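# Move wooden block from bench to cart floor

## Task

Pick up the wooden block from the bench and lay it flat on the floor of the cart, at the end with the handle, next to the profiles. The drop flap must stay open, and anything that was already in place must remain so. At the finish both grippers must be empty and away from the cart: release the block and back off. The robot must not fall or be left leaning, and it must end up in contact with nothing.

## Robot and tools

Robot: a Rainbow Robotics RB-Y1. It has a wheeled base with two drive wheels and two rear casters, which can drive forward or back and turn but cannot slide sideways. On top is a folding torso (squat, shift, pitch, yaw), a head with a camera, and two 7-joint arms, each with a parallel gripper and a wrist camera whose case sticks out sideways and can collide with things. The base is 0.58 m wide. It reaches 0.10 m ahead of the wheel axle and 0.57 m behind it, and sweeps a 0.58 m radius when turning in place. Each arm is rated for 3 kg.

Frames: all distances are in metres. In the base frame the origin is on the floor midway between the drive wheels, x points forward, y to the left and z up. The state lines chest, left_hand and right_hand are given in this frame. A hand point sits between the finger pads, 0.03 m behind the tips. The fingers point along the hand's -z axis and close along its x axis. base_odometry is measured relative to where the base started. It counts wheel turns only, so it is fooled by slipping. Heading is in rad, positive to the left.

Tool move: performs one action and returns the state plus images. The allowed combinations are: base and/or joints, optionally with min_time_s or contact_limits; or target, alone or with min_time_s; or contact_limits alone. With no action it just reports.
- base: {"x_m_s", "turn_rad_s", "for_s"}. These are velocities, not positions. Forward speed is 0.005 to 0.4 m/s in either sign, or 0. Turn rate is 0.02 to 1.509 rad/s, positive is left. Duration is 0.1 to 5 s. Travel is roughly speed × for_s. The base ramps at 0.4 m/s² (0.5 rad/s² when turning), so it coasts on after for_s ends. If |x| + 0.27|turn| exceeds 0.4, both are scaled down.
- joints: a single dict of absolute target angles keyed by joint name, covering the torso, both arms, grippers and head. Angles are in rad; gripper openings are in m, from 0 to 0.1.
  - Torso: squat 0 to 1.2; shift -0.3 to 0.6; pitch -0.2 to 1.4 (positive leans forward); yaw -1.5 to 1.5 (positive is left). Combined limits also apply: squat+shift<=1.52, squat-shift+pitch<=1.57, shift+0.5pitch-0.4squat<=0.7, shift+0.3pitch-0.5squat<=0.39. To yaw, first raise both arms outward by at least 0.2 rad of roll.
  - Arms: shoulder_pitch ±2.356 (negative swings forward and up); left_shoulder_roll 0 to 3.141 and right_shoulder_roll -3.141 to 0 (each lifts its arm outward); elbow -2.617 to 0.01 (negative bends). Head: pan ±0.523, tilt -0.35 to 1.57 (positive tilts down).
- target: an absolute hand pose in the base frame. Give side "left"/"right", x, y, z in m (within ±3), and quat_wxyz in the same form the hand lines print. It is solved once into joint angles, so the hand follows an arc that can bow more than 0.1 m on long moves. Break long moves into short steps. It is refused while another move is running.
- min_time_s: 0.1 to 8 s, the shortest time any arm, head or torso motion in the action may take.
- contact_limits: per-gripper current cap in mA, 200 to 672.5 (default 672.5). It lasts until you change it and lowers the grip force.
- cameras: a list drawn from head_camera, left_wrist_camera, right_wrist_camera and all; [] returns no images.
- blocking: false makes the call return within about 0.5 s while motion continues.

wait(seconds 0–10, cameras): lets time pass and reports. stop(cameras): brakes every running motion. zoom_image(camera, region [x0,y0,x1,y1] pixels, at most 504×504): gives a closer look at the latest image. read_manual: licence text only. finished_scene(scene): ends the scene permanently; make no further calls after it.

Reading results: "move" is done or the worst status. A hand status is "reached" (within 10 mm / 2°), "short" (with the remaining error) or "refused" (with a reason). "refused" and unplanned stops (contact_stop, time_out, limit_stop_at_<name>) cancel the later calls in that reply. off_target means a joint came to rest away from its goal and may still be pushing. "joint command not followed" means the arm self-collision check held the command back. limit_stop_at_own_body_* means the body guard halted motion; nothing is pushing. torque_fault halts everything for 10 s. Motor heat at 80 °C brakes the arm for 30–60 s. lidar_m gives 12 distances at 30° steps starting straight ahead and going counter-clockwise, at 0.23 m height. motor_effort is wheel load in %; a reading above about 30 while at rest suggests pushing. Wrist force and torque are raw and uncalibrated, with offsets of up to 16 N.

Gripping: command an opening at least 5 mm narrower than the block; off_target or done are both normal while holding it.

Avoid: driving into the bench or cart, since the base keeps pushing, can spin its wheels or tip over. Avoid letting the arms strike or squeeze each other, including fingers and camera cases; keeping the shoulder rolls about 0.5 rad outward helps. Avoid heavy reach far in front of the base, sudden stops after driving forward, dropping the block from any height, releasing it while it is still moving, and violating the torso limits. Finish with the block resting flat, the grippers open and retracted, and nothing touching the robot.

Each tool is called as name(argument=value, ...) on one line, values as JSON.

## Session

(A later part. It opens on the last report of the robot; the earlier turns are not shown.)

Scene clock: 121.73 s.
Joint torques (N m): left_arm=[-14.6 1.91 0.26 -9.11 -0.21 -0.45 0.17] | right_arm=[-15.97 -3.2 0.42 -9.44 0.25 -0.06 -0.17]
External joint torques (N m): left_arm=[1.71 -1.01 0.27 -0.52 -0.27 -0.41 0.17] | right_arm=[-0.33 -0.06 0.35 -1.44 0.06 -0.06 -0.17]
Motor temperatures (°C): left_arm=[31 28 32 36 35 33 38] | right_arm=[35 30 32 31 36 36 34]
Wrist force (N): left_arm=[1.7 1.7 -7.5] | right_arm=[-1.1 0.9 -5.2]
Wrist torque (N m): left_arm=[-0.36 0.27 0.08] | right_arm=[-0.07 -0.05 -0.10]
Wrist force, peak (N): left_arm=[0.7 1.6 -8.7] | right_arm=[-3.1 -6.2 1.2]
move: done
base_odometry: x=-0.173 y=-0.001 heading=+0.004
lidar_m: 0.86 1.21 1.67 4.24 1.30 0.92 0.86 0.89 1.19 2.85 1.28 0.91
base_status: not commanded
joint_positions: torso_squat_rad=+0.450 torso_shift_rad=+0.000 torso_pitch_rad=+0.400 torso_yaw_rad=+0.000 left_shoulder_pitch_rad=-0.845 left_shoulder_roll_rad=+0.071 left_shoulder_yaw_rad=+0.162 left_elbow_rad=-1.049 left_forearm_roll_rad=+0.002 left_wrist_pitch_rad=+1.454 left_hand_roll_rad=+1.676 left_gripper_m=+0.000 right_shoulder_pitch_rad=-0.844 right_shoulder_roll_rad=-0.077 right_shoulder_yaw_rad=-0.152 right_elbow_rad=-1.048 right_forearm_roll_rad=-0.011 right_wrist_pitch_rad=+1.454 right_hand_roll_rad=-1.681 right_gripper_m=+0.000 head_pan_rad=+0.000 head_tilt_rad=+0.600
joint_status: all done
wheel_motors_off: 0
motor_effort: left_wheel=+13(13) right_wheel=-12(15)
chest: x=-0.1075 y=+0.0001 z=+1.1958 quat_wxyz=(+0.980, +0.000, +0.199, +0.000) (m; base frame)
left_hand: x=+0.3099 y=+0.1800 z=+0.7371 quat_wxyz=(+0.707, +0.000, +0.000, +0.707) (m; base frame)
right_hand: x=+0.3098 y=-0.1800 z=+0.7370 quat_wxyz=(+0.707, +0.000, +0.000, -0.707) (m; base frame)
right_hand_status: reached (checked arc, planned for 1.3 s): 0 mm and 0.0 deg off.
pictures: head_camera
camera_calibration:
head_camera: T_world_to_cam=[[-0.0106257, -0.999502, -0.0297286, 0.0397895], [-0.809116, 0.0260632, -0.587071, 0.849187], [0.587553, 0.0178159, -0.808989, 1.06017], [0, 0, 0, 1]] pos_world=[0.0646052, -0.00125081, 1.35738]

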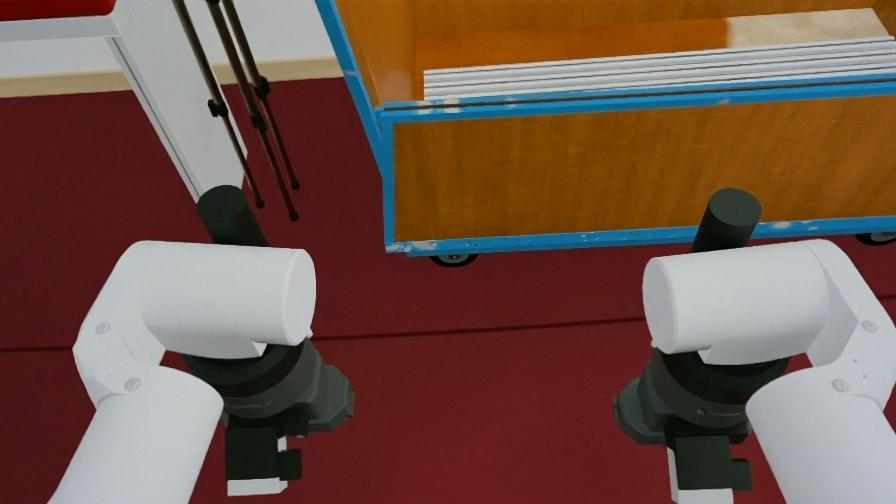

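move(target={"side": "left", "x": 0.31, "y": 0.135, "z": 0.737, "quat_wxyz": [0.7071, 0, 0, 0.7071]}, cameras=[])

move(target={"side": "right", "x": 0.31, "y": -0.135, "z": 0.737, "quat_wxyz": [0.7071, 0, 0, -0.7071]}, cameras=[])

move(target={"side": "left", "x": 0.31, "y": 0.1, "z": 0.737, "quat_wxyz": [0.7071, 0, 0, 0.7071]}, cameras=[])

move(target={"side": "right", "x": 0.31, "y": -0.1, "z": 0.737, "quat_wxyz": [0.7071, 0, 0, -0.7071]}, cameras=["head_camera", "left_wrist_camera"])

Scene clock: 125.47 s.
Joint torques (N m): left_arm=[-14.92 0.84 0.22 -7.88 -0.17 -0.37 0.02] | right_arm=[-15.85 -3.07 0.37 -9.01 0.16 0.01 -0.14]
External joint torques (N m): left_arm=[1.84 -0.37 0.61 0.66 -0.24 -0.33 0.02] | right_arm=[-0.21 0.06 0.3 -1.01 -0.03 0.01 -0.14]
Motor temperatures (°C): left_arm=[31 28 32 36 35 33 38] | right_arm=[35 30 32 31 36 36 34]
Wrist force (N): left_arm=[0.8 1.6 -7.3] | right_arm=[-1.1 1.2 -4.0]
Wrist torque (N m): left_arm=[-0.31 0.16 0.09] | right_arm=[-0.12 -0.03 -0.09]
Wrist force, peak (N): left_arm=[0.6 1.4 -9.1] | right_arm=[-1.6 1.0 -5.5]
move: done
base_odometry: x=-0.173 y=-0.001 heading=+0.004
lidar_m: 0.86 1.20 1.67 4.26 1.32 0.92 0.87 0.92 1.20 2.85 1.28 0.91
base_status: not commanded
joint_positions: torso_squat_rad=+0.450 torso_shift_rad=+0.000 torso_pitch_rad=+0.400 torso_yaw_rad=+0.000 left_shoulder_pitch_rad=-0.891 left_shoulder_roll_rad=+0.003 left_shoulder_yaw_rad=+0.123 left_elbow_rad=-0.993 left_forearm_roll_rad=-0.044 left_wrist_pitch_rad=+1.433 left_hand_roll_rad=+1.760 left_gripper_m=+0.000 right_shoulder_pitch_rad=-0.844 right_shoulder_roll_rad=-0.077 right_shoulder_yaw_rad=-0.152 right_elbow_rad=-1.049 right_forearm_roll_rad=-0.011 right_wrist_pitch_rad=+1.454 right_hand_roll_rad=-1.681 right_gripper_m=+0.000 head_pan_rad=+0.000 head_tilt_rad=+0.600
joint_status: all done
wheel_motors_off: 0
motor_effort: left_wheel=+13(15) right_wheel=-13(14)
chest: x=-0.1075 y=+0.0001 z=+1.1958 quat_wxyz=(+0.980, +0.000, +0.199, +0.000) (m; base frame)
left_hand: x=+0.3100 y=+0.1349 z=+0.7372 quat_wxyz=(+0.707, +0.000, +0.000, +0.707) (m; base frame)
left_hand_status: reached (checked arc, planned for 0.3 s): 0 mm and 0.1 deg off.
right_hand: x=+0.3098 y=-0.1800 z=+0.7370 quat_wxyz=(+0.707, +0.000, +0.000, -0.707) (m; base frame)
pictures: none
No camera images: "cameras" was empty.

Scene clock: 126.13 s.
Joint torques (N m): left_arm=[-14.88 0.39 0.27 -7.77 -0.16 -0.28 0] | right_arm=[-16.74 -1.97 0.38 -8.2 0.34 0.09 0.13]
External joint torques (N m): left_arm=[1.88 -0.82 0.67 0.76 -0.23 -0.24 0] | right_arm=[-0.63 -0.49 -0.05 -0.25 0.16 0.09 0.13]
Motor temperatures (°C): left_arm=[31 28 32 36 35 33 38] | right_arm=[35 30 32 31 36 36 34]
Wrist force (N): left_arm=[0.6 1.3 -7.0] | right_arm=[-1.3 1.0 -5.4]
Wrist torque (N m): left_arm=[-0.30 0.13 0.08] | right_arm=[-0.10 -0.04 -0.07]
Wrist force, peak (N): left_arm=[1.1 1.7 -8.2] | right_arm=[-3.0 1.0 -5.0]
move: done
base_odometry: x=-0.173 y=-0.001 heading=+0.004
lidar_m: 0.86 1.19 1.68 4.24 1.30 0.92 0.86 0.90 1.19 2.85 1.30 0.91
base_status: not commanded
joint_positions: torso_squat_rad=+0.450 torso_shift_rad=+0.000 torso_pitch_rad=+0.400 torso_yaw_rad=+0.000 left_shoulder_pitch_rad=-0.891 left_shoulder_roll_rad=+0.003 left_shoulder_yaw_rad=+0.123 left_elbow_rad=-0.993 left_forearm_roll_rad=-0.044 left_wrist_pitch_rad=+1.433 left_hand_roll_rad=+1.760 left_gripper_m=+0.000 right_shoulder_pitch_rad=-0.890 right_shoulder_roll_rad=-0.008 right_shoulder_yaw_rad=-0.113 right_elbow_rad=-0.993 right_forearm_roll_rad=+0.035 right_wrist_pitch_rad=+1.433 right_hand_roll_rad=-1.765 right_gripper_m=+0.000 head_pan_rad=+0.000 head_tilt_rad=+0.600
joint_status: all done
wheel_motors_off: 0
motor_effort: left_wheel=+12(13) right_wheel=-12(14)
chest: x=-0.1075 y=+0.0001 z=+1.1958 quat_wxyz=(+0.980, +0.000, +0.199, +0.000) (m; base frame)
left_hand: x=+0.3100 y=+0.1350 z=+0.7372 quat_wxyz=(+0.707, +0.000, +0.000, +0.707) (m; base frame)
right_hand: x=+0.3098 y=-0.1348 z=+0.7370 quat_wxyz=(+0.707, +0.000, +0.000, -0.707) (m; base frame)
right_hand_status: reached (checked arc, planned for 0.3 s): 0 mm and 0.0 deg off.
pictures: none
No camera images: "cameras" was empty.

Scene clock: 126.87 s.
Joint torques (N m): left_arm=[-15.44 -0.18 0.45 -7.93 -0.02 -0.39 0.08] | right_arm=[-16.85 -1.46 0.42 -8.43 0.28 0.11 0.08]
External joint torques (N m): left_arm=[1.8 -0.59 0.38 0.54 -0.1 -0.35 0.08] | right_arm=[-0.73 0.02 -0.02 -0.48 0.1 0.11 0.08]
Motor temperatures (°C): left_arm=[31 28 32 36 35 33 38] | right_arm=[35 30 32 31 36 36 34]
Wrist force (N): left_arm=[1.4 0.9 -7.5] | right_arm=[-0.8 1.3 -4.7]
Wrist torque (N m): left_arm=[-0.28 0.21 0.09] | right_arm=[-0.15 0.00 -0.10]
Wrist force, peak (N): left_arm=[0.8 1.9 -8.6] | right_arm=[-1.6 0.9 -5.2]
move: done
base_odometry: x=-0.173 y=-0.001 heading=+0.003
lidar_m: 0.86 1.21 1.68 4.26 1.31 0.92 0.87 0.90 1.20 2.85 1.28 0.90
base_status: not commanded
joint_positions: torso_squat_rad=+0.450 torso_shift_rad=+0.000 torso_pitch_rad=+0.400 torso_yaw_rad=+0.000 left_shoulder_pitch_rad=-0.939 left_shoulder_roll_rad=+0.000 left_shoulder_yaw_rad=-0.001 left_elbow_rad=-0.918 left_forearm_roll_rad=+0.014 left_wrist_pitch_rad=+1.405 left_hand_roll_rad=+1.880 left_gripper_m=+0.000 right_shoulder_pitch_rad=-0.890 right_shoulder_roll_rad=-0.008 right_shoulder_yaw_rad=-0.113 right_elbow_rad=-0.993 right_forearm_roll_rad=+0.035 right_wrist_pitch_rad=+1.433 right_hand_roll_rad=-1.765 right_gripper_m=+0.000 head_pan_rad=+0.000 head_tilt_rad=+0.600
joint_status: all done
wheel_motors_off: 0
motor_effort: left_wheel=+12(14) right_wheel=-14(15)
chest: x=-0.1075 y=+0.0001 z=+1.1958 quat_wxyz=(+0.980, +0.000, +0.199, +0.000) (m; base frame)
left_hand: x=+0.3100 y=+0.1001 z=+0.7372 quat_wxyz=(+0.707, +0.000, +0.000, +0.707) (m; base frame)
left_hand_status: reached (checked arc, planned for 0.4 s): 0 mm and 0.1 deg off.
right_hand: x=+0.3098 y=-0.1350 z=+0.7370 quat_wxyz=(+0.707, +0.000, +0.000, -0.707) (m; base frame)
pictures: none
No camera images: "cameras" was empty.

Scene clock: 127.60 s.
Joint torques (N m): left_arm=[-15.14 -0.34 0.46 -7.85 0.05 -0.47 -0.02] | right_arm=[-17.78 -0.22 -0.05 -8.2 0.21 0.21 0.33]
External joint torques (N m): left_arm=[2.09 -0.74 0.39 0.62 -0.03 -0.42 -0.02] | right_arm=[-1.16 0.46 -0.13 -0.31 0.03 0.21 0.33]
Motor temperatures (°C): left_arm=[31 28 32 36 35 33 38] | right_arm=[35 30 32 31 36 36 34]
Wrist force (N): left_arm=[0.8 1.2 -7.4] | right_arm=[-1.0 0.9 -4.9]
Wrist torque (N m): left_arm=[-0.31 0.17 0.07] | right_arm=[-0.08 -0.02 -0.10]
Wrist force, peak (N): left_arm=[0.9 2.0 -8.7] | right_arm=[-1.6 0.3 -5.5]
move: done
base_odometry: x=-0.173 y=-0.001 heading=+0.004
lidar_m: 0.86 1.19 1.66 4.25 1.30 0.91 0.87 0.90 1.19 2.84 1.29 0.92
base_status: not commanded
joint_positions: torso_squat_rad=+0.450 torso_shift_rad=+0.000 torso_pitch_rad=+0.400 torso_yaw_rad=+0.000 left_shoulder_pitch_rad=-0.939 left_shoulder_roll_rad=+0.000 left_shoulder_yaw_rad=-0.001 left_elbow_rad=-0.918 left_forearm_roll_rad=+0.014 left_wrist_pitch_rad=+1.405 left_hand_roll_rad=+1.880 left_gripper_m=+0.000 right_shoulder_pitch_rad=-0.939 right_shoulder_roll_rad=+0.000 right_shoulder_yaw_rad=+0.001 right_elbow_rad=-0.918 right_forearm_roll_rad=-0.014 right_wrist_pitch_rad=+1.405 right_hand_roll_rad=-1.880 right_gripper_m=+0.000 head_pan_rad=+0.000 head_tilt_rad=+0.600
joint_status: all done
wheel_motors_off: 0
motor_effort: left_wheel=+13(14) right_wheel=-12(15)
chest: x=-0.1075 y=+0.0001 z=+1.1958 quat_wxyz=(+0.980, +0.000, +0.199, +0.000) (m; base frame)
left_hand: x=+0.3100 y=+0.1002 z=+0.7372 quat_wxyz=(+0.707, +0.000, +0.000, +0.707) (m; base frame)
right_hand: x=+0.3098 y=-0.1002 z=+0.7370 quat_wxyz=(+0.707, +0.000, +0.000, -0.707) (m; base frame)
right_hand_status: reached (checked arc, planned for 0.4 s): 0 mm and 0.0 deg off.
pictures: head_camera, left_wrist_camera
camera_calibration:
head_camera: T_world_to_cam=[[-0.0105429, -0.999504, -0.0296704, 0.0397058], [-0.809164, 0.0259606, -0.587009, 0.849187], [0.587489, 0.0178194, -0.809036, 1.06018], [0, 0, 0, 1]] pos_world=[0.0647054, -0.00125112, 1.35738]
left_wrist_camera: T_world_to_cam=[[-0.0269531, 0.999594, -0.00924482, -0.0855329], [0.887485, 0.0281843, 0.459974, -0.588], [0.460048, 0.00419307, -0.887884, 0.584056], [0, 0, 0, 1]] pos_world=[0.250842, 0.0996215, 0.788248]

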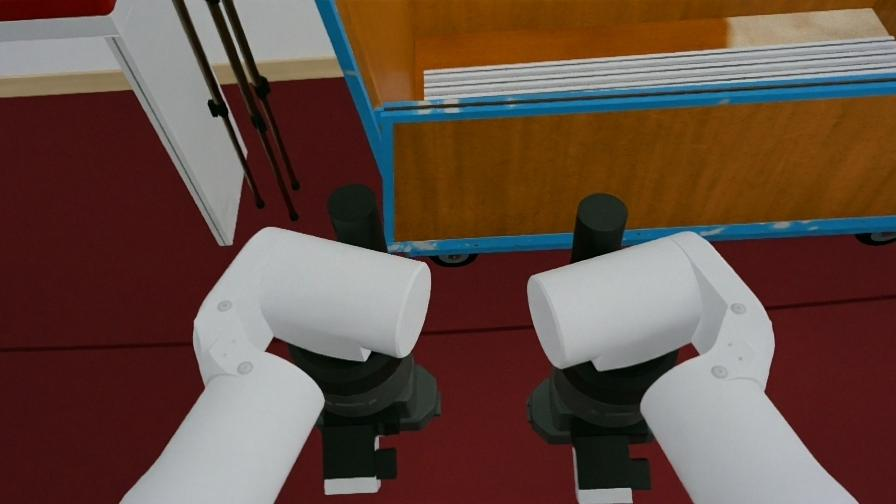

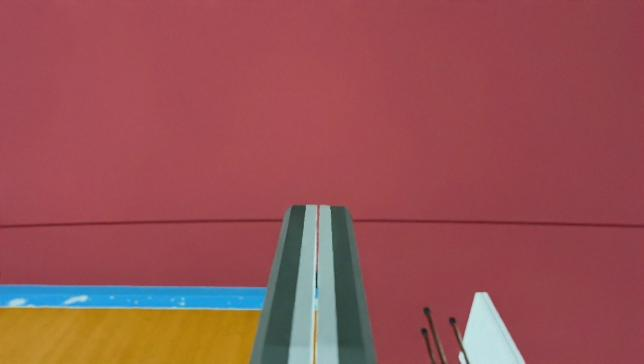

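move(joints={"torso_squat_rad": 0.55, "torso_shift_rad": 0.1, "torso_pitch_rad": 0.75, "left_wrist_pitch_rad": 1.055, "right_wrist_pitch_rad": 1.055}, min_time_s=2.5, cameras=[])

move(joints={"torso_squat_rad": 0.65, "torso_shift_rad": 0.2, "torso_pitch_rad": 1.1, "left_wrist_pitch_rad": 0.705, "right_wrist_pitch_rad": 0.705, "head_tilt_rad": 0.2}, min_time_s=2.5, cameras=["head_camera", "left_wrist_camera"])

Scene clock: 134.33 s.
Joint torques (N m): left_arm=[-9.97 -2.8 -0.3 -6.81 0.18 -0.59 0.04] | right_arm=[-11.08 2.14 0.53 -7.11 0.03 -0.09 0.18]
External joint torques (N m): left_arm=[0.98 -0.4 0.4 0.3 -0.06 -0.52 0.03] | right_arm=[-0.68 0.12 -0.18 -0.51 0.05 -0.06 0.18]
Motor temperatures (°C): left_arm=[31 28 32 36 35 33 38] | right_arm=[35 30 32 31 36 36 34]
Wrist force (N): left_arm=[0.9 0.9 -7.7] | right_arm=[-0.8 1.0 -4.9]
Wrist torque (N m): left_arm=[-0.25 0.15 0.05] | right_arm=[-0.07 -0.01 -0.08]
Wrist force, peak (N): left_arm=[1.9 1.0 -8.7] | right_arm=[-1.4 1.3 -5.6]
move: done
base_odometry: x=-0.173 y=-0.001 heading=+0.003
lidar_m: 0.86 1.20 1.66 4.25 1.32 0.91 0.87 0.91 1.20 2.85 1.29 0.90
base_status: not commanded
joint_positions: torso_squat_rad=+0.550 torso_shift_rad=+0.100 torso_pitch_rad=+0.750 torso_yaw_rad=+0.000 left_shoulder_pitch_rad=-0.939 left_shoulder_roll_rad=+0.000 left_shoulder_yaw_rad=-0.001 left_elbow_rad=-0.918 left_forearm_roll_rad=+0.014 left_wrist_pitch_rad=+1.055 left_hand_roll_rad=+1.880 left_gripper_m=+0.000 right_shoulder_pitch_rad=-0.939 right_shoulder_roll_rad=+0.000 right_shoulder_yaw_rad=+0.001 right_elbow_rad=-0.918 right_forearm_roll_rad=-0.014 right_wrist_pitch_rad=+1.055 right_hand_roll_rad=-1.880 right_gripper_m=+0.000 head_pan_rad=+0.000 head_tilt_rad=+0.600
joint_status: all done
wheel_motors_off: 0
motor_effort: left_wheel=+9(14) right_wheel=-9(15)
chest: x=+0.0425 y=+0.0001 z=+1.1007 quat_wxyz=(+0.931, +0.000, +0.366, +0.000) (m; base frame)
left_hand: x=+0.3530 y=+0.0761 z=+0.5141 quat_wxyz=(+0.700, -0.032, +0.042, +0.713) (m; base frame)
right_hand: x=+0.3527 y=-0.0762 z=+0.5140 quat_wxyz=(+0.699, +0.031, +0.042, -0.713) (m; base frame)
pictures: none
No camera images: "cameras" was empty.

Scene clock: 137.13 s.
Joint torques (N m): left_arm=[-3.49 -5.32 -1.15 -4.49 0.16 -0.57 0] | right_arm=[-3.51 5.18 0.77 -4.83 -0.11 -0.21 0.19]
External joint torques (N m): left_arm=[-0.1 -0.43 0.38 0.4 -0.14 -0.49 -0.01] | right_arm=[-0.56 0.71 -0.61 -0.32 0.01 -0.17 0.2]
Motor temperatures (°C): left_arm=[31 28 32 36 35 33 38] | right_arm=[35 30 32 31 36 36 34]
Wrist force (N): left_arm=[2.3 0.3 -7.4] | right_arm=[-0.1 0.7 -4.8]
Wrist torque (N m): left_arm=[-0.17 0.28 0.00] | right_arm=[-0.04 0.03 -0.09]
Wrist force, peak (N): left_arm=[1.8 2.0 -8.6] | right_arm=[-0.6 1.1 -5.5]
move: done
base_odometry: x=-0.173 y=-0.001 heading=+0.003
lidar_m: 0.86 1.21 1.67 4.28 1.31 0.91 0.87 0.91 1.19 2.85 1.29 0.91
base_status: not commanded
joint_positions: torso_squat_rad=+0.650 torso_shift_rad=+0.200 torso_pitch_rad=+1.100 torso_yaw_rad=+0.000 left_shoulder_pitch_rad=-0.939 left_shoulder_roll_rad=+0.000 left_shoulder_yaw_rad=-0.001 left_elbow_rad=-0.918 left_forearm_roll_rad=+0.014 left_wrist_pitch_rad=+0.705 left_hand_roll_rad=+1.880 left_gripper_m=+0.000 right_shoulder_pitch_rad=-0.939 right_shoulder_roll_rad=+0.000 right_shoulder_yaw_rad=+0.001 right_elbow_rad=-0.918 right_forearm_roll_rad=-0.014 right_wrist_pitch_rad=+0.705 right_hand_roll_rad=-1.880 right_gripper_m=+0.000 head_pan_rad=+0.000 head_tilt_rad=+0.200
joint_status: all done
wheel_motors_off: 0
motor_effort: left_wheel=+5(11) right_wheel=-5(12)
chest: x=+0.1585 y=+0.0001 z=+0.9670 quat_wxyz=(+0.853, +0.000, +0.523, +0.000) (m; base frame)
left_hand: x=+0.3255 y=+0.0550 z=+0.2977 quat_wxyz=(+0.678, -0.059, +0.080, +0.728) (m; base frame)
right_hand: x=+0.3253 y=-0.0551 z=+0.2977 quat_wxyz=(+0.678, +0.059, +0.080, -0.729) (m; base frame)
pictures: head_camera, left_wrist_camera
camera_calibration:
head_camera: T_world_to_cam=[[-0.0189344, -0.999502, -0.0252601, 0.0319061], [-0.946477, 0.0260605, -0.321716, 0.713801], [0.322214, 0.0178166, -0.946499, 0.816034], [0, 0, 0, 1]] pos_world=[0.413263, -0.00125082, 1.00282]
left_wrist_camera: T_world_to_cam=[[-0.101178, 0.97419, -0.201782, 0.0388967], [0.893453, 0.178192, 0.412298, -0.394358], [0.437613, -0.138567, -0.888422, 0.202205], [0, 0, 0, 1]] pos_world=[0.267788, 0.0603975, 0.350085]

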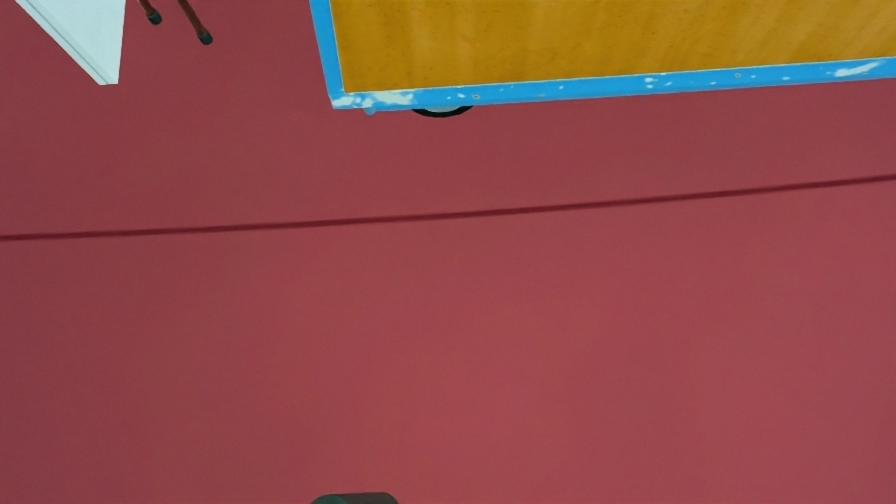

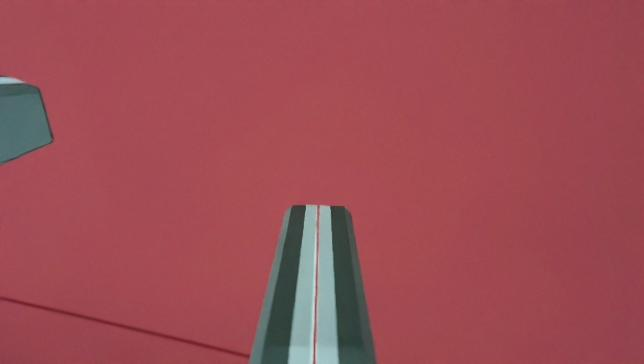

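move(target={"side": "left", "x": 0.325, "y": 0.1, "z": 0.29, "quat_wxyz": [0.7071, 0, 0, 0.7071]}, cameras=[])

move(target={"side": "right", "x": 0.325, "y": -0.1, "z": 0.29, "quat_wxyz": [0.7071, 0, 0, -0.7071]}, cameras=[])

move(target={"side": "left", "x": 0.325, "y": 0.16, "z": 0.29, "quat_wxyz": [0.7071, 0, 0, 0.7071]}, cameras=[])

move(target={"side": "right", "x": 0.325, "y": -0.16, "z": 0.29, "quat_wxyz": [0.7071, 0, 0, -0.7071]}, cameras=["head_camera"])

Scene clock: 140.07 s.
Joint torques (N m): left_arm=[-3.49 -5.12 -1.96 -3.98 0.37 -0.04 -0.03] | right_arm=[-3.02 4.86 0.72 -4.83 -0.2 0.01 0.2]
External joint torques (N m): left_arm=[-0.41 -0.58 -0.55 0.71 0.31 0 -0.03] | right_arm=[-0.07 0.4 -0.66 -0.32 -0.08 0.05 0.21]
Motor temperatures (°C): left_arm=[31 28 32 36 35 33 38] | right_arm=[35 30 32 31 36 36 34]
Wrist force (N): left_arm=[0.9 0.5 -6.9] | right_arm=[0.2 0.9 -4.5]
Wrist torque (N m): left_arm=[-0.21 0.19 0.04] | right_arm=[-0.09 0.06 -0.09]
Wrist force, peak (N): left_arm=[2.6 1.1 -8.4] | right_arm=[0.0 1.0 -5.4]
move: done
base_odometry: x=-0.173 y=-0.001 heading=+0.003
lidar_m: 0.86 1.21 1.67 4.27 1.31 0.91 0.87 0.91 1.18 2.86 1.28 0.90
base_status: not commanded
joint_positions: torso_squat_rad=+0.650 torso_shift_rad=+0.200 torso_pitch_rad=+1.100 torso_yaw_rad=+0.000 left_shoulder_pitch_rad=-0.935 left_shoulder_roll_rad=+0.003 left_shoulder_yaw_rad=-0.009 left_elbow_rad=-0.901 left_forearm_roll_rad=-0.274 left_wrist_pitch_rad=+0.730 left_hand_roll_rad=+2.033 left_gripper_m=+0.000 right_shoulder_pitch_rad=-0.939 right_shoulder_roll_rad=+0.000 right_shoulder_yaw_rad=+0.001 right_elbow_rad=-0.918 right_forearm_roll_rad=-0.014 right_wrist_pitch_rad=+0.705 right_hand_roll_rad=-1.880 right_gripper_m=+0.000 head_pan_rad=+0.000 head_tilt_rad=+0.200
joint_status: all done
wheel_motors_off: 0
motor_effort: left_wheel=+4(8) right_wheel=-4(7)
chest: x=+0.1585 y=+0.0001 z=+0.9670 quat_wxyz=(+0.853, +0.000, +0.523, +0.000) (m; base frame)
left_hand: x=+0.3253 y=+0.0999 z=+0.2903 quat_wxyz=(+0.708, -0.002, +0.002, +0.707) (m; base frame)
left_hand_status: reached (checked arc, planned for 0.5 s): 0 mm and 0.3 deg off.
right_hand: x=+0.3254 y=-0.0551 z=+0.2976 quat_wxyz=(+0.678, +0.059, +0.080, -0.729) (m; base frame)
pictures: none
No camera images: "cameras" was empty.

Scene clock: 140.87 s.
Joint torques (N m): left_arm=[-2.83 -4.92 -1.3 -4.14 0.25 -0.16 -0.04] | right_arm=[-2.39 4.78 1.97 -4.07 -0.33 0.09 0.18]
External joint torques (N m): left_arm=[0.24 -0.38 0.12 0.54 0.19 -0.11 -0.04] | right_arm=[0.32 0.67 0.69 0.3 -0.44 0.09 0.18]
Motor temperatures (°C): left_arm=[31 28 32 36 35 33 38] | right_arm=[35 30 32 31 36 36 34]
Wrist force (N): left_arm=[1.0 0.6 -8.5] | right_arm=[-1.3 1.1 -5.0]
Wrist torque (N m): left_arm=[-0.24 0.17 0.10] | right_arm=[-0.11 -0.04 -0.08]
Wrist force, peak (N): left_arm=[1.0 0.6 -8.5] | right_arm=[-0.7 2.0 -5.3]
move: done
base_odometry: x=-0.173 y=-0.001 heading=+0.003
lidar_m: 0.86 1.20 1.67 4.26 1.31 0.92 0.87 0.91 1.20 2.86 1.28 0.90
base_status: not commanded
joint_positions: torso_squat_rad=+0.650 torso_shift_rad=+0.200 torso_pitch_rad=+1.100 torso_yaw_rad=+0.000 left_shoulder_pitch_rad=-0.935 left_shoulder_roll_rad=+0.003 left_shoulder_yaw_rad=-0.009 left_elbow_rad=-0.901 left_forearm_roll_rad=-0.274 left_wrist_pitch_rad=+0.730 left_hand_roll_rad=+2.033 left_gripper_m=+0.000 right_shoulder_pitch_rad=-0.935 right_shoulder_roll_rad=-0.003 right_shoulder_yaw_rad=+0.008 right_elbow_rad=-0.902 right_forearm_roll_rad=+0.274 right_wrist_pitch_rad=+0.730 right_hand_roll_rad=-2.032 right_gripper_m=+0.000 head_pan_rad=+0.000 head_tilt_rad=+0.200
joint_status: all done
wheel_motors_off: 0
motor_effort: left_wheel=+3(4) right_wheel=-2(4)
chest: x=+0.1585 y=+0.0001 z=+0.9670 quat_wxyz=(+0.853, +0.000, +0.523, +0.000) (m; base frame)
left_hand: x=+0.3253 y=+0.0999 z=+0.2903 quat_wxyz=(+0.708, -0.002, +0.002, +0.707) (m; base frame)
right_hand: x=+0.3253 y=-0.1000 z=+0.2903 quat_wxyz=(+0.707, +0.002, +0.002, -0.707) (m; base frame)
right_hand_status: reached (checked arc, planned for 0.5 s): 0 mm and 0.3 deg off.
pictures: none
No camera images: "cameras" was empty.

Scene clock: 141.67 s.
Joint torques (N m): left_arm=[-2.21 -3.44 -0.11 -5.73 0.02 -0.26 0.16] | right_arm=[-2.19 4.62 1.88 -4.23 -0.27 0.13 0.07]
External joint torques (N m): left_arm=[-0.46 -1.68 0.53 -0.78 -0.03 -0.22 0.16] | right_arm=[0.52 0.51 0.6 0.14 -0.38 0.13 0.07]
Motor temperatures (°C): left_arm=[31 28 32 36 35 33 38] | right_arm=[35 30 32 31 36 36 34]
Wrist force (N): left_arm=[1.1 1.1 -8.8] | right_arm=[-1.2 0.8 -4.4]
Wrist torque (N m): left_arm=[-0.25 0.20 0.07] | right_arm=[-0.08 0.00 -0.08]
Wrist force, peak (N): left_arm=[1.1 1.1 -8.8] | right_arm=[-1.5 1.0 -5.4]
move: done
base_odometry: x=-0.173 y=-0.001 heading=+0.003
lidar_m: 0.86 1.20 1.65 4.26 1.31 0.92 0.87 0.91 1.19 2.88 1.29 0.92
base_status: not commanded
joint_positions: torso_squat_rad=+0.650 torso_shift_rad=+0.200 torso_pitch_rad=+1.100 torso_yaw_rad=+0.000 left_shoulder_pitch_rad=-0.856 left_shoulder_roll_rad=+0.100 left_shoulder_yaw_rad=+0.023 left_elbow_rad=-1.007 left_forearm_roll_rad=-0.119 left_wrist_pitch_rad=+0.742 left_hand_roll_rad=+1.884 left_gripper_m=+0.000 right_shoulder_pitch_rad=-0.935 right_shoulder_roll_rad=-0.003 right_shoulder_yaw_rad=+0.008 right_elbow_rad=-0.902 right_forearm_roll_rad=+0.274 right_wrist_pitch_rad=+0.730 right_hand_roll_rad=-2.032 right_gripper_m=+0.000 head_pan_rad=+0.000 head_tilt_rad=+0.200
joint_status: all done
wheel_motors_off: 0
motor_effort: left_wheel=+3(4) right_wheel=-3(4)
chest: x=+0.1585 y=+0.0001 z=+0.9670 quat_wxyz=(+0.853, +0.000, +0.523, +0.000) (m; base frame)
left_hand: x=+0.3250 y=+0.1599 z=+0.2897 quat_wxyz=(+0.707, +0.000, -0.001, +0.707) (m; base frame)
left_hand_status: reached (checked arc, planned for 0.4 s): 0 mm and 0.1 deg off.
right_hand: x=+0.3253 y=-0.0999 z=+0.2903 quat_wxyz=(+0.707, +0.002, +0.002, -0.707) (m; base frame)
pictures: none
No camera images: "cameras" was empty.

Scene clock: 142.47 s.
Joint torques (N m): left_arm=[-2.23 -2.71 -0.17 -5.41 0.01 -0.16 0.11] | right_arm=[-1.17 3.49 -0.97 -5.24 0.13 -0.03 -0.36]
External joint torques (N m): left_arm=[-0.48 -0.94 0.47 -0.46 -0.04 -0.12 0.12] | right_arm=[0.19 2.08 -1.48 -0.65 0.01 -0.03 -0.36]
Motor temperatures (°C): left_arm=[31 28 32 36 35 33 38] | right_arm=[35 30 32 31 36 36 34]
Wrist force (N): left_arm=[1.3 0.8 -8.1] | right_arm=[-1.2 1.5 -4.6]
Wrist torque (N m): left_arm=[-0.23 0.23 0.08] | right_arm=[-0.16 -0.03 -0.07]
Wrist force, peak (N): left_arm=[0.9 1.5 -8.3] | right_arm=[-2.1 -0.2 -5.7]
move: done
base_odometry: x=-0.173 y=-0.001 heading=+0.003
lidar_m: 0.85 1.21 1.68 4.26 1.30 0.92 0.87 0.90 1.18 2.86 1.30 0.92
base_status: not commanded
joint_positions: torso_squat_rad=+0.650 torso_shift_rad=+0.200 torso_pitch_rad=+1.100 torso_yaw_rad=+0.000 left_shoulder_pitch_rad=-0.856 left_shoulder_roll_rad=+0.100 left_shoulder_yaw_rad=+0.023 left_elbow_rad=-1.008 left_forearm_roll_rad=-0.119 left_wrist_pitch_rad=+0.742 left_hand_roll_rad=+1.884 left_gripper_m=+0.000 right_shoulder_pitch_rad=-0.856 right_shoulder_roll_rad=-0.100 right_shoulder_yaw_rad=-0.024 right_elbow_rad=-1.007 right_forearm_roll_rad=+0.119 right_wrist_pitch_rad=+0.742 right_hand_roll_rad=-1.883 right_gripper_m=+0.000 head_pan_rad=+0.000 head_tilt_rad=+0.200
joint_status: all done
wheel_motors_off: 0
motor_effort: left_wheel=+3(4) right_wheel=-3(6)
chest: x=+0.1585 y=+0.0001 z=+0.9670 quat_wxyz=(+0.853, +0.000, +0.523, +0.000) (m; base frame)
left_hand: x=+0.3251 y=+0.1598 z=+0.2897 quat_wxyz=(+0.707, +0.000, -0.001, +0.707) (m; base frame)
right_hand: x=+0.3251 y=-0.1600 z=+0.2898 quat_wxyz=(+0.707, +0.000, -0.001, -0.707) (m; base frame)
right_hand_status: reached (checked arc, planned for 0.4 s): 0 mm and 0.1 deg off.
pictures: head_camera
camera_calibration:
head_camera: T_world_to_cam=[[-0.0189371, -0.999502, -0.0252595, 0.0319067], [-0.946508, 0.0260612, -0.321626, 0.713724], [0.322124, 0.0178177, -0.94653, 0.816102], [0, 0, 0, 1]] pos_world=[0.413263, -0.00125082, 1.00282]

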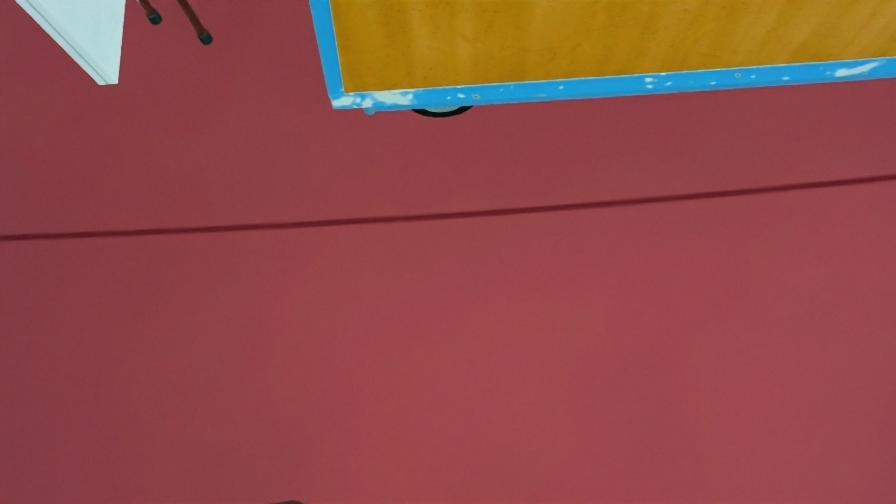

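move(joints={"torso_squat_rad": 0.55, "torso_shift_rad": 0.1, "torso_pitch_rad": 0.75, "left_shoulder_pitch_rad": -0.937, "left_shoulder_roll_rad": 0.002, "left_shoulder_yaw_rad": -0.005, "left_elbow_rad": -0.91, "left_forearm_roll_rad": -0.13, "left_wrist_pitch_rad": 1.067, "left_hand_roll_rad": 1.957, "right_shoulder_pitch_rad": -0.937, "right_shoulder_roll_rad": -0.002, "right_shoulder_yaw_rad": 0.005, "right_elbow_rad": -0.91, "right_forearm_roll_rad": 0.13, "right_wrist_pitch_rad": 1.067, "right_hand_roll_rad": -1.957}, min_time_s=2.5, cameras=[])

move(target={"side": "left", "x": 0.353, "y": 0.1, "z": 0.51, "quat_wxyz": [0.7071, 0, 0, 0.7071]}, cameras=[])

Scene clock: 148.13 s.
Joint torques (N m): left_arm=[-10.42 -3.2 -1.38 -5.74 -0.28 0.07 0.28] | right_arm=[-12.77 3.71 1.8 -6.21 0.34 0.24 -0.28]
External joint torques (N m): left_arm=[0.42 -1.07 -0.66 1.28 -0.31 0.1 0.28] | right_arm=[-2.46 1.96 1.09 0.32 0.14 0.23 -0.28]
Motor temperatures (°C): left_arm=[31 28 32 36 35 33 38] | right_arm=[35 30 32 31 36 36 34]
Wrist force (N): left_arm=[0.9 1.6 -7.7] | right_arm=[-1.2 1.2 -5.0]
Wrist torque (N m): left_arm=[-0.34 0.18 0.07] | right_arm=[-0.12 0.00 -0.08]
Wrist force, peak (N): left_arm=[0.8 1.0 -8.6] | right_arm=[-1.3 1.2 -5.5]
move: done
base_odometry: x=-0.173 y=-0.001 heading=+0.003
lidar_m: 0.86 1.20 1.66 4.27 1.32 0.91 0.87 0.91 1.21 2.86 1.29 0.90
base_status: not commanded
joint_positions: torso_squat_rad=+0.550 torso_shift_rad=+0.100 torso_pitch_rad=+0.750 torso_yaw_rad=+0.000 left_shoulder_pitch_rad=-0.937 left_shoulder_roll_rad=+0.002 left_shoulder_yaw_rad=-0.005 left_elbow_rad=-0.910 left_forearm_roll_rad=-0.130 left_wrist_pitch_rad=+1.067 left_hand_roll_rad=+1.957 left_gripper_m=+0.000 right_shoulder_pitch_rad=-0.936 right_shoulder_roll_rad=-0.002 right_shoulder_yaw_rad=+0.005 right_elbow_rad=-0.910 right_forearm_roll_rad=+0.130 right_wrist_pitch_rad=+1.067 right_hand_roll_rad=-1.957 right_gripper_m=+0.000 head_pan_rad=+0.000 head_tilt_rad=+0.200
joint_status: all done
wheel_motors_off: 0
motor_effort: left_wheel=+3(4) right_wheel=-2(6)
chest: x=+0.0425 y=+0.0001 z=+1.1007 quat_wxyz=(+0.931, +0.000, +0.366, +0.000) (m; base frame)
left_hand: x=+0.3557 y=+0.1065 z=+0.5105 quat_wxyz=(+0.699, +0.006, -0.011, +0.715) (m; base frame)
right_hand: x=+0.3554 y=-0.1067 z=+0.5104 quat_wxyz=(+0.699, -0.006, -0.011, -0.715) (m; base frame)
pictures: none
No camera images: "cameras" was empty.

Scene clock: 148.70 s.
Joint torques (N m): left_arm=[-9.6 -2.77 -1.04 -6.73 -0.09 -0.14 0.1] | right_arm=[-12.2 3.04 1.61 -6.48 0.26 0.35 -0.33]
External joint torques (N m): left_arm=[1.19 -0.56 -0.37 0.29 -0.16 -0.1 0.1] | right_arm=[-1.89 1.28 0.89 0.05 0.06 0.34 -0.34]
Motor temperatures (°C): left_arm=[31 28 32 36 35 33 38] | right_arm=[35 30 32 31 36 36 34]
Wrist force (N): left_arm=[0.5 1.4 -7.6] | right_arm=[-1.4 0.9 -4.9]
Wrist torque (N m): left_arm=[-0.30 0.14 0.06] | right_arm=[-0.06 -0.02 -0.09]
Wrist force, peak (N): left_arm=[2.9 0.9 -8.2] | right_arm=[-1.9 0.6 -4.9]
move: done
base_odometry: x=-0.173 y=-0.001 heading=+0.003
lidar_m: 0.86 1.19 1.68 4.26 1.30 0.92 0.87 0.90 1.19 2.86 1.29 0.92
base_status: not commanded
joint_positions: torso_squat_rad=+0.550 torso_shift_rad=+0.100 torso_pitch_rad=+0.750 torso_yaw_rad=+0.000 left_shoulder_pitch_rad=-0.934 left_shoulder_roll_rad=+0.005 left_shoulder_yaw_rad=-0.017 left_elbow_rad=-0.912 left_forearm_roll_rad=-0.098 left_wrist_pitch_rad=+1.064 left_hand_roll_rad=+1.931 left_gripper_m=+0.000 right_shoulder_pitch_rad=-0.937 right_shoulder_roll_rad=-0.002 right_shoulder_yaw_rad=+0.005 right_elbow_rad=-0.910 right_forearm_roll_rad=+0.130 right_wrist_pitch_rad=+1.067 right_hand_roll_rad=-1.957 right_gripper_m=+0.000 head_pan_rad=+0.000 head_tilt_rad=+0.200
joint_status: all done
wheel_motors_off: 0
motor_effort: left_wheel=+4(6) right_wheel=-3(5)
chest: x=+0.0425 y=+0.0001 z=+1.1007 quat_wxyz=(+0.931, +0.000, +0.366, +0.000) (m; base frame)
left_hand: x=+0.3531 y=+0.1001 z=+0.5101 quat_wxyz=(+0.707, +0.000, +0.000, +0.707) (m; base frame)
left_hand_status: reached (checked arc, planned for 0.2 s): 0 mm and 0.0 deg off.
right_hand: x=+0.3554 y=-0.1066 z=+0.5104 quat_wxyz=(+0.699, -0.006, -0.011, -0.715) (m; base frame)
pictures: none
No camera images: "cameras" was empty.

move(base={"turn_rad_s": 0.6, "for_s": 2.62}, joints={"torso_squat_rad": 0.0, "torso_shift_rad": 0.0, "torso_pitch_rad": 0.4, "head_tilt_rad": 0.6, "left_shoulder_pitch_rad": -0.845, "left_shoulder_roll_rad": 0.077, "left_shoulder_yaw_rad": 0.152, "left_elbow_rad": -1.048, "left_forearm_roll_rad": 0.01, "left_wrist_pitch_rad": 1.454, "left_hand_roll_rad": 1.68, "right_shoulder_pitch_rad": -0.845, "right_shoulder_roll_rad": -0.077, "right_shoulder_yaw_rad": -0.152, "right_elbow_rad": -1.048, "right_forearm_roll_rad": -0.01, "right_wrist_pitch_rad": 1.454, "right_hand_roll_rad": -1.68}, min_time_s=2.5, cameras=[])

move(base={"x_m_s": 0.3, "for_s": 4.1}, cameras=[])

move(base={"turn_rad_s": -0.6, "for_s": 2.62}, cameras=["head_camera"])

Scene clock: 157.67 s.
Joint torques (N m): left_arm=[-14.12 1.88 1.72 -9.23 0.29 -0.03 -0.23] | right_arm=[-14.4 -3.67 -2.09 -9.1 -0.21 0.3 0.23]
External joint torques (N m): left_arm=[2.19 -1.09 1.66 -0.64 0.22 0.01 -0.23] | right_arm=[1.26 -0.53 -2.16 -1.1 -0.41 0.3 0.23]
Motor temperatures (°C): left_arm=[31 28 32 36 35 33 38] | right_arm=[35 30 32 31 36 36 34]
Wrist force (N): left_arm=[1.1 1.2 -7.8] | right_arm=[-0.8 1.1 -5.1]
Wrist torque (N m): left_arm=[-0.27 0.19 0.09] | right_arm=[-0.09 0.04 -0.08]
Wrist force, peak (N): left_arm=[1.3 1.1 -9.2] | right_arm=[-1.9 1.4 -5.5]
move: done
base_odometry: x=-0.173 y=-0.001 heading=+1.583
lidar_m: 3.93 1.29 0.91 0.86 0.90 1.20 3.02 1.32 0.94 0.89 1.20 1.68
base_status: done (sent for 2.63 of 2.63 s)
joint_positions: torso_squat_rad=+0.000 torso_shift_rad=+0.000 torso_pitch_rad=+0.400 torso_yaw_rad=+0.000 left_shoulder_pitch_rad=-0.845 left_shoulder_roll_rad=+0.077 left_shoulder_yaw_rad=+0.152 left_elbow_rad=-1.048 left_forearm_roll_rad=+0.010 left_wrist_pitch_rad=+1.454 left_hand_roll_rad=+1.680 left_gripper_m=+0.000 right_shoulder_pitch_rad=-0.845 right_shoulder_roll_rad=-0.077 right_shoulder_yaw_rad=-0.152 right_elbow_rad=-1.048 right_forearm_roll_rad=-0.010 right_wrist_pitch_rad=+1.454 right_hand_roll_rad=-1.680 right_gripper_m=+0.000 head_pan_rad=+0.000 head_tilt_rad=+0.600
joint_status: all done
wheel_motors_off: 0
motor_effort: left_wheel=+2(37) right_wheel=+16(40)
chest: x=-0.1076 y=+0.0001 z=+1.2655 quat_wxyz=(+0.980, +0.000, +0.199, +0.000) (m; base frame)
left_hand: x=+0.3100 y=+0.1804 z=+0.8069 quat_wxyz=(+0.708, +0.000, -0.001, +0.707) (m; base frame)
right_hand: x=+0.3099 y=-0.1800 z=+0.8069 quat_wxyz=(+0.708, +0.000, -0.001, -0.707) (m; base frame)
pictures: none
No camera images: "cameras" was empty.

Scene clock: 162.87 s.
Joint torques (N m): left_arm=[-14.24 2.11 1.58 -8.86 0.37 -0.14 -0.31] | right_arm=[-16.13 -3.11 -2.17 -9 0.01 0.06 0.3]
External joint torques (N m): left_arm=[2.07 -0.85 1.52 -0.28 0.3 -0.1 -0.31] | right_arm=[-0.49 0.03 -2.24 -1.01 -0.18 0.06 0.3]
Motor temperatures (°C): left_arm=[31 28 32 36 35 33 38] | right_arm=[35 30 32 31 36 36 34]
Wrist force (N): left_arm=[0.7 1.4 -7.5] | right_arm=[-1.0 1.0 -4.7]
Wrist torque (N m): left_arm=[-0.33 0.15 0.07] | right_arm=[-0.07 -0.01 -0.08]
Wrist force, peak (N): left_arm=[0.4 1.4 -8.6] | right_arm=[-1.9 1.1 -5.5]
move: done
base_odometry: x=-0.188 y=+1.229 heading=+1.584
lidar_m: 4.09 1.34 0.95 0.90 0.94 1.27 3.16 1.39 1.25 1.06 1.69 2.24
base_status: done (sent for 4.1 of 4.1 s)
joint_positions: torso_squat_rad=+0.000 torso_shift_rad=+0.000 torso_pitch_rad=+0.400 torso_yaw_rad=+0.000 left_shoulder_pitch_rad=-0.845 left_shoulder_roll_rad=+0.077 left_shoulder_yaw_rad=+0.152 left_elbow_rad=-1.048 left_forearm_roll_rad=+0.010 left_wrist_pitch_rad=+1.454 left_hand_roll_rad=+1.680 left_gripper_m=+0.000 right_shoulder_pitch_rad=-0.845 right_shoulder_roll_rad=-0.077 right_shoulder_yaw_rad=-0.152 right_elbow_rad=-1.048 right_forearm_roll_rad=-0.010 right_wrist_pitch_rad=+1.454 right_hand_roll_rad=-1.680 right_gripper_m=+0.000 head_pan_rad=+0.000 head_tilt_rad=+0.600
joint_status: not commanded
wheel_motors_off: 0
motor_effort: left_wheel=+12(39) right_wheel=-11(46)
chest: x=-0.1075 y=+0.0001 z=+1.2655 quat_wxyz=(+0.980, +0.000, +0.199, +0.000) (m; base frame)
left_hand: x=+0.3100 y=+0.1804 z=+0.8068 quat_wxyz=(+0.708, +0.000, -0.001, +0.707) (m; base frame)
right_hand: x=+0.3099 y=-0.1801 z=+0.8068 quat_wxyz=(+0.708, +0.000, +0.000, -0.707) (m; base frame)
pictures: none
No camera images: "cameras" was empty.

Scene clock: 167.03 s.
Joint torques (N m): left_arm=[-14.69 2.2 1.76 -8.95 0.27 -0.01 -0.31] | right_arm=[-16.01 -3.6 -2.02 -8.87 -0.11 0.17 0.11]
External joint torques (N m): left_arm=[1.62 -0.76 1.7 -0.36 0.21 0.04 -0.31] | right_arm=[-0.36 -0.46 -2.08 -0.88 -0.3 0.16 0.1]
Motor temperatures (°C): left_arm=[31 28 32 36 35 33 38] | right_arm=[35 30 32 31 36 36 34]
Wrist force (N): left_arm=[0.4 1.3 -7.4] | right_arm=[-0.8 0.6 -4.9]
Wrist torque (N m): left_arm=[-0.26 0.12 0.08] | right_arm=[-0.03 0.02 -0.09]
Wrist force, peak (N): left_arm=[0.9 1.4 -8.6] | right_arm=[-1.6 1.5 -5.4]
move: done
base_odometry: x=-0.188 y=+1.229 heading=+0.004
lidar_m: 1.03 1.67 2.22 4.38 1.36 0.96 0.91 0.94 1.25 3.01 1.38 1.22
base_status: done (sent for 2.63 of 2.63 s)
joint_positions: torso_squat_rad=+0.000 torso_shift_rad=+0.000 torso_pitch_rad=+0.400 torso_yaw_rad=+0.000 left_shoulder_pitch_rad=-0.845 left_shoulder_roll_rad=+0.077 left_shoulder_yaw_rad=+0.152 left_elbow_rad=-1.048 left_forearm_roll_rad=+0.010 left_wrist_pitch_rad=+1.454 left_hand_roll_rad=+1.680 left_gripper_m=+0.000 right_shoulder_pitch_rad=-0.845 right_shoulder_roll_rad=-0.077 right_shoulder_yaw_rad=-0.152 right_elbow_rad=-1.048 right_forearm_roll_rad=-0.010 right_wrist_pitch_rad=+1.454 right_hand_roll_rad=-1.680 right_gripper_m=+0.000 head_pan_rad=+0.000 head_tilt_rad=+0.600
joint_status: not commanded
wheel_motors_off: 0
motor_effort: left_wheel=+19(37) right_wheel=-1(43)
chest: x=-0.1075 y=+0.0001 z=+1.2655 quat_wxyz=(+0.980, +0.000, +0.199, +0.000) (m; base frame)
left_hand: x=+0.3100 y=+0.1804 z=+0.8068 quat_wxyz=(+0.708, +0.000, -0.001, +0.707) (m; base frame)
right_hand: x=+0.3099 y=-0.1801 z=+0.8068 quat_wxyz=(+0.708, +0.000, +0.000, -0.707) (m; base frame)
pictures: head_camera
camera_calibration:
head_camera: T_world_to_cam=[[-0.0106246, -0.999502, -0.0297278, 0.0418613], [-0.809164, 0.0260604, -0.587005, 0.890096], [0.587487, 0.0178179, -0.809037, 1.11657], [0, 0, 0, 1]] pos_world=[0.0647053, -0.00125082, 1.42708]

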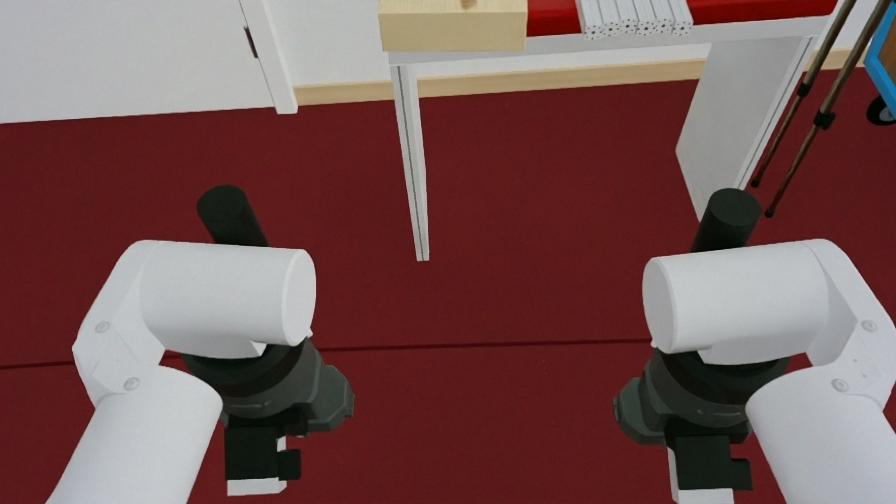

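move(base={"x_m_s": 0.3, "for_s": 2.0}, cameras=["head_camera", "left_wrist_camera", "right_wrist_camera"])

Scene clock: 173.63 s.
Joint torques (N m): left_arm=[-14.37 2.15 1.64 -8.88 0.23 -0.03 -0.34] | right_arm=[-15.89 -3.43 -2.21 -8.79 -0.1 0.22 0.15]
External joint torques (N m): left_arm=[1.94 -0.81 1.58 -0.29 0.16 0.02 -0.34] | right_arm=[-0.25 -0.29 -2.27 -0.79 -0.29 0.22 0.15]
Motor temperatures (°C): left_arm=[31 28 32 36 35 33 38] | right_arm=[35 30 32 31 36 36 34]
Wrist force (N): left_arm=[1.4 1.0 -7.8] | right_arm=[-1.1 0.9 -5.0]
Wrist torque (N m): left_arm=[-0.27 0.19 0.06] | right_arm=[-0.09 -0.02 -0.10]
Wrist force, peak (N): left_arm=[0.6 1.4 -8.8] | right_arm=[-1.5 1.1 -5.5]
move: done
base_odometry: x=+0.412 y=+1.232 heading=+0.004
lidar_m: 0.43 0.43 1.41 3.47 2.27 1.58 1.50 1.56 2.06 1.13 0.76 0.84
base_status: done (sent for 2 of 2 s)
joint_positions: torso_squat_rad=+0.000 torso_shift_rad=+0.000 torso_pitch_rad=+0.400 torso_yaw_rad=+0.000 left_shoulder_pitch_rad=-0.845 left_shoulder_roll_rad=+0.077 left_shoulder_yaw_rad=+0.152 left_elbow_rad=-1.048 left_forearm_roll_rad=+0.010 left_wrist_pitch_rad=+1.454 left_hand_roll_rad=+1.680 left_gripper_m=+0.000 right_shoulder_pitch_rad=-0.845 right_shoulder_roll_rad=-0.077 right_shoulder_yaw_rad=-0.152 right_elbow_rad=-1.048 right_forearm_roll_rad=-0.010 right_wrist_pitch_rad=+1.454 right_hand_roll_rad=-1.680 right_gripper_m=+0.000 head_pan_rad=+0.000 head_tilt_rad=+0.600
joint_status: not commanded
wheel_motors_off: 0
motor_effort: left_wheel=-5(47) right_wheel=+6(39)
chest: x=-0.1075 y=+0.0001 z=+1.2655 quat_wxyz=(+0.980, +0.000, +0.199, +0.000) (m; base frame)
left_hand: x=+0.3100 y=+0.1804 z=+0.8068 quat_wxyz=(+0.708, +0.000, -0.001, +0.707) (m; base frame)
right_hand: x=+0.3099 y=-0.1802 z=+0.8068 quat_wxyz=(+0.708, +0.000, +0.000, -0.707) (m; base frame)
pictures: head_camera, left_wrist_camera, right_wrist_camera
camera_calibration:
head_camera: T_world_to_cam=[[-0.0106246, -0.999502, -0.0297278, 0.0418613], [-0.809164, 0.0260604, -0.587005, 0.890096], [0.587487, 0.0178179, -0.809037, 1.11657], [0, 0, 0, 1]] pos_world=[0.0647053, -0.00125082, 1.42708]
left_wrist_camera: T_world_to_cam=[[-0.0255163, 0.999645, -0.00767861, -0.166767], [0.887673, 0.0261895, 0.459728, -0.621839], [0.459766, 0.00491447, -0.888026, 0.645533], [0, 0, 0, 1]] pos_world=[0.250941, 0.179821, 0.857847]
right_wrist_camera: T_world_to_cam=[[-0.0305101, 0.999156, -0.0274964, 0.210352], [0.861143, 0.0402418, 0.506767, -0.641342], [0.507446, -0.00821687, -0.861645, 0.608636], [0, 0, 0, 1]] pos_world=[0.249855, -0.179365, 0.855223]

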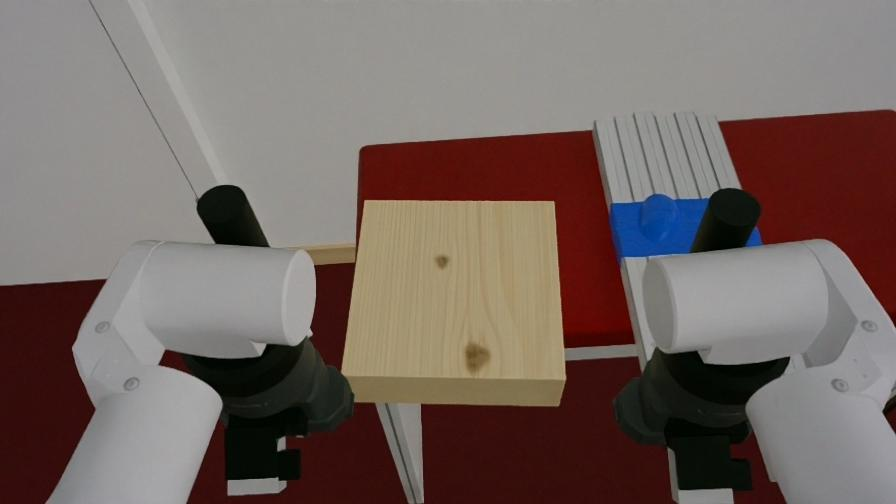

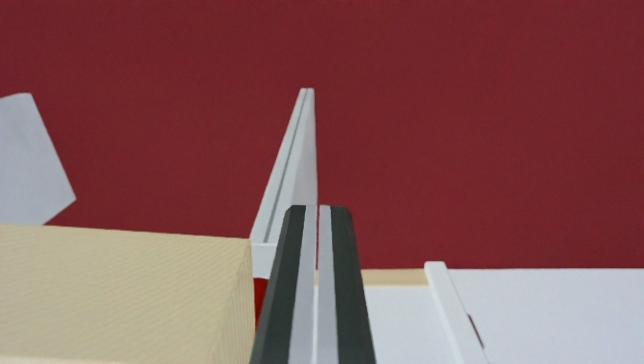

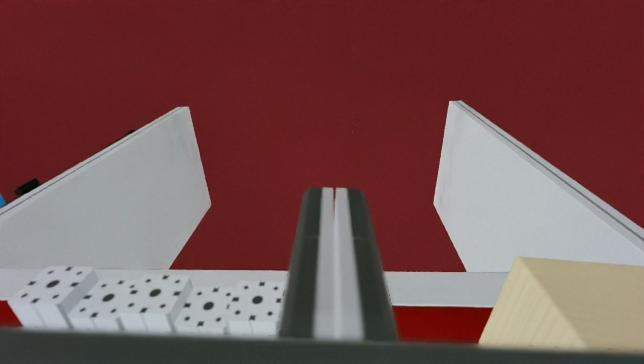

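zoom_image(camera="right_wrist_camera", region=[300, 180, 644, 364])

zoom_image(camera="left_wrist_camera", region=[0, 180, 400, 364])

zoom_image(camera="head_camera", region=[320, 180, 680, 420])

Scaled by 1.465 from the camera's 644x364 image, which has a finer 1265x715 frame.

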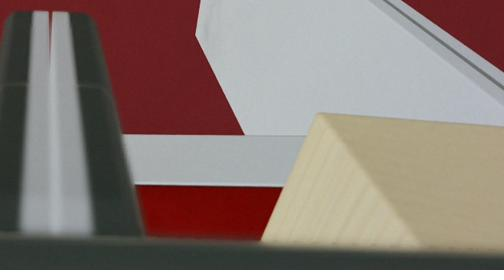

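Scaled by 1.260 from the camera's 644x364 image, which has a finer 1265x715 frame.

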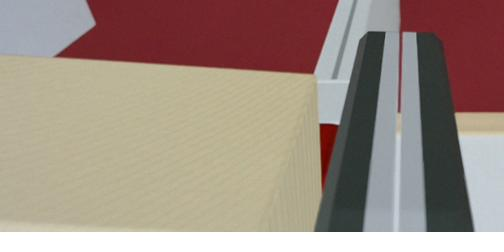

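Scaled by 1.400 from the camera's 896x504 image, which has a finer 1280x720 frame.

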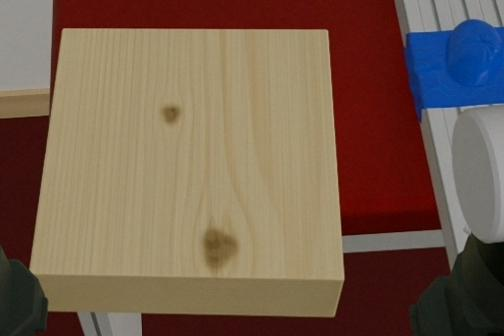

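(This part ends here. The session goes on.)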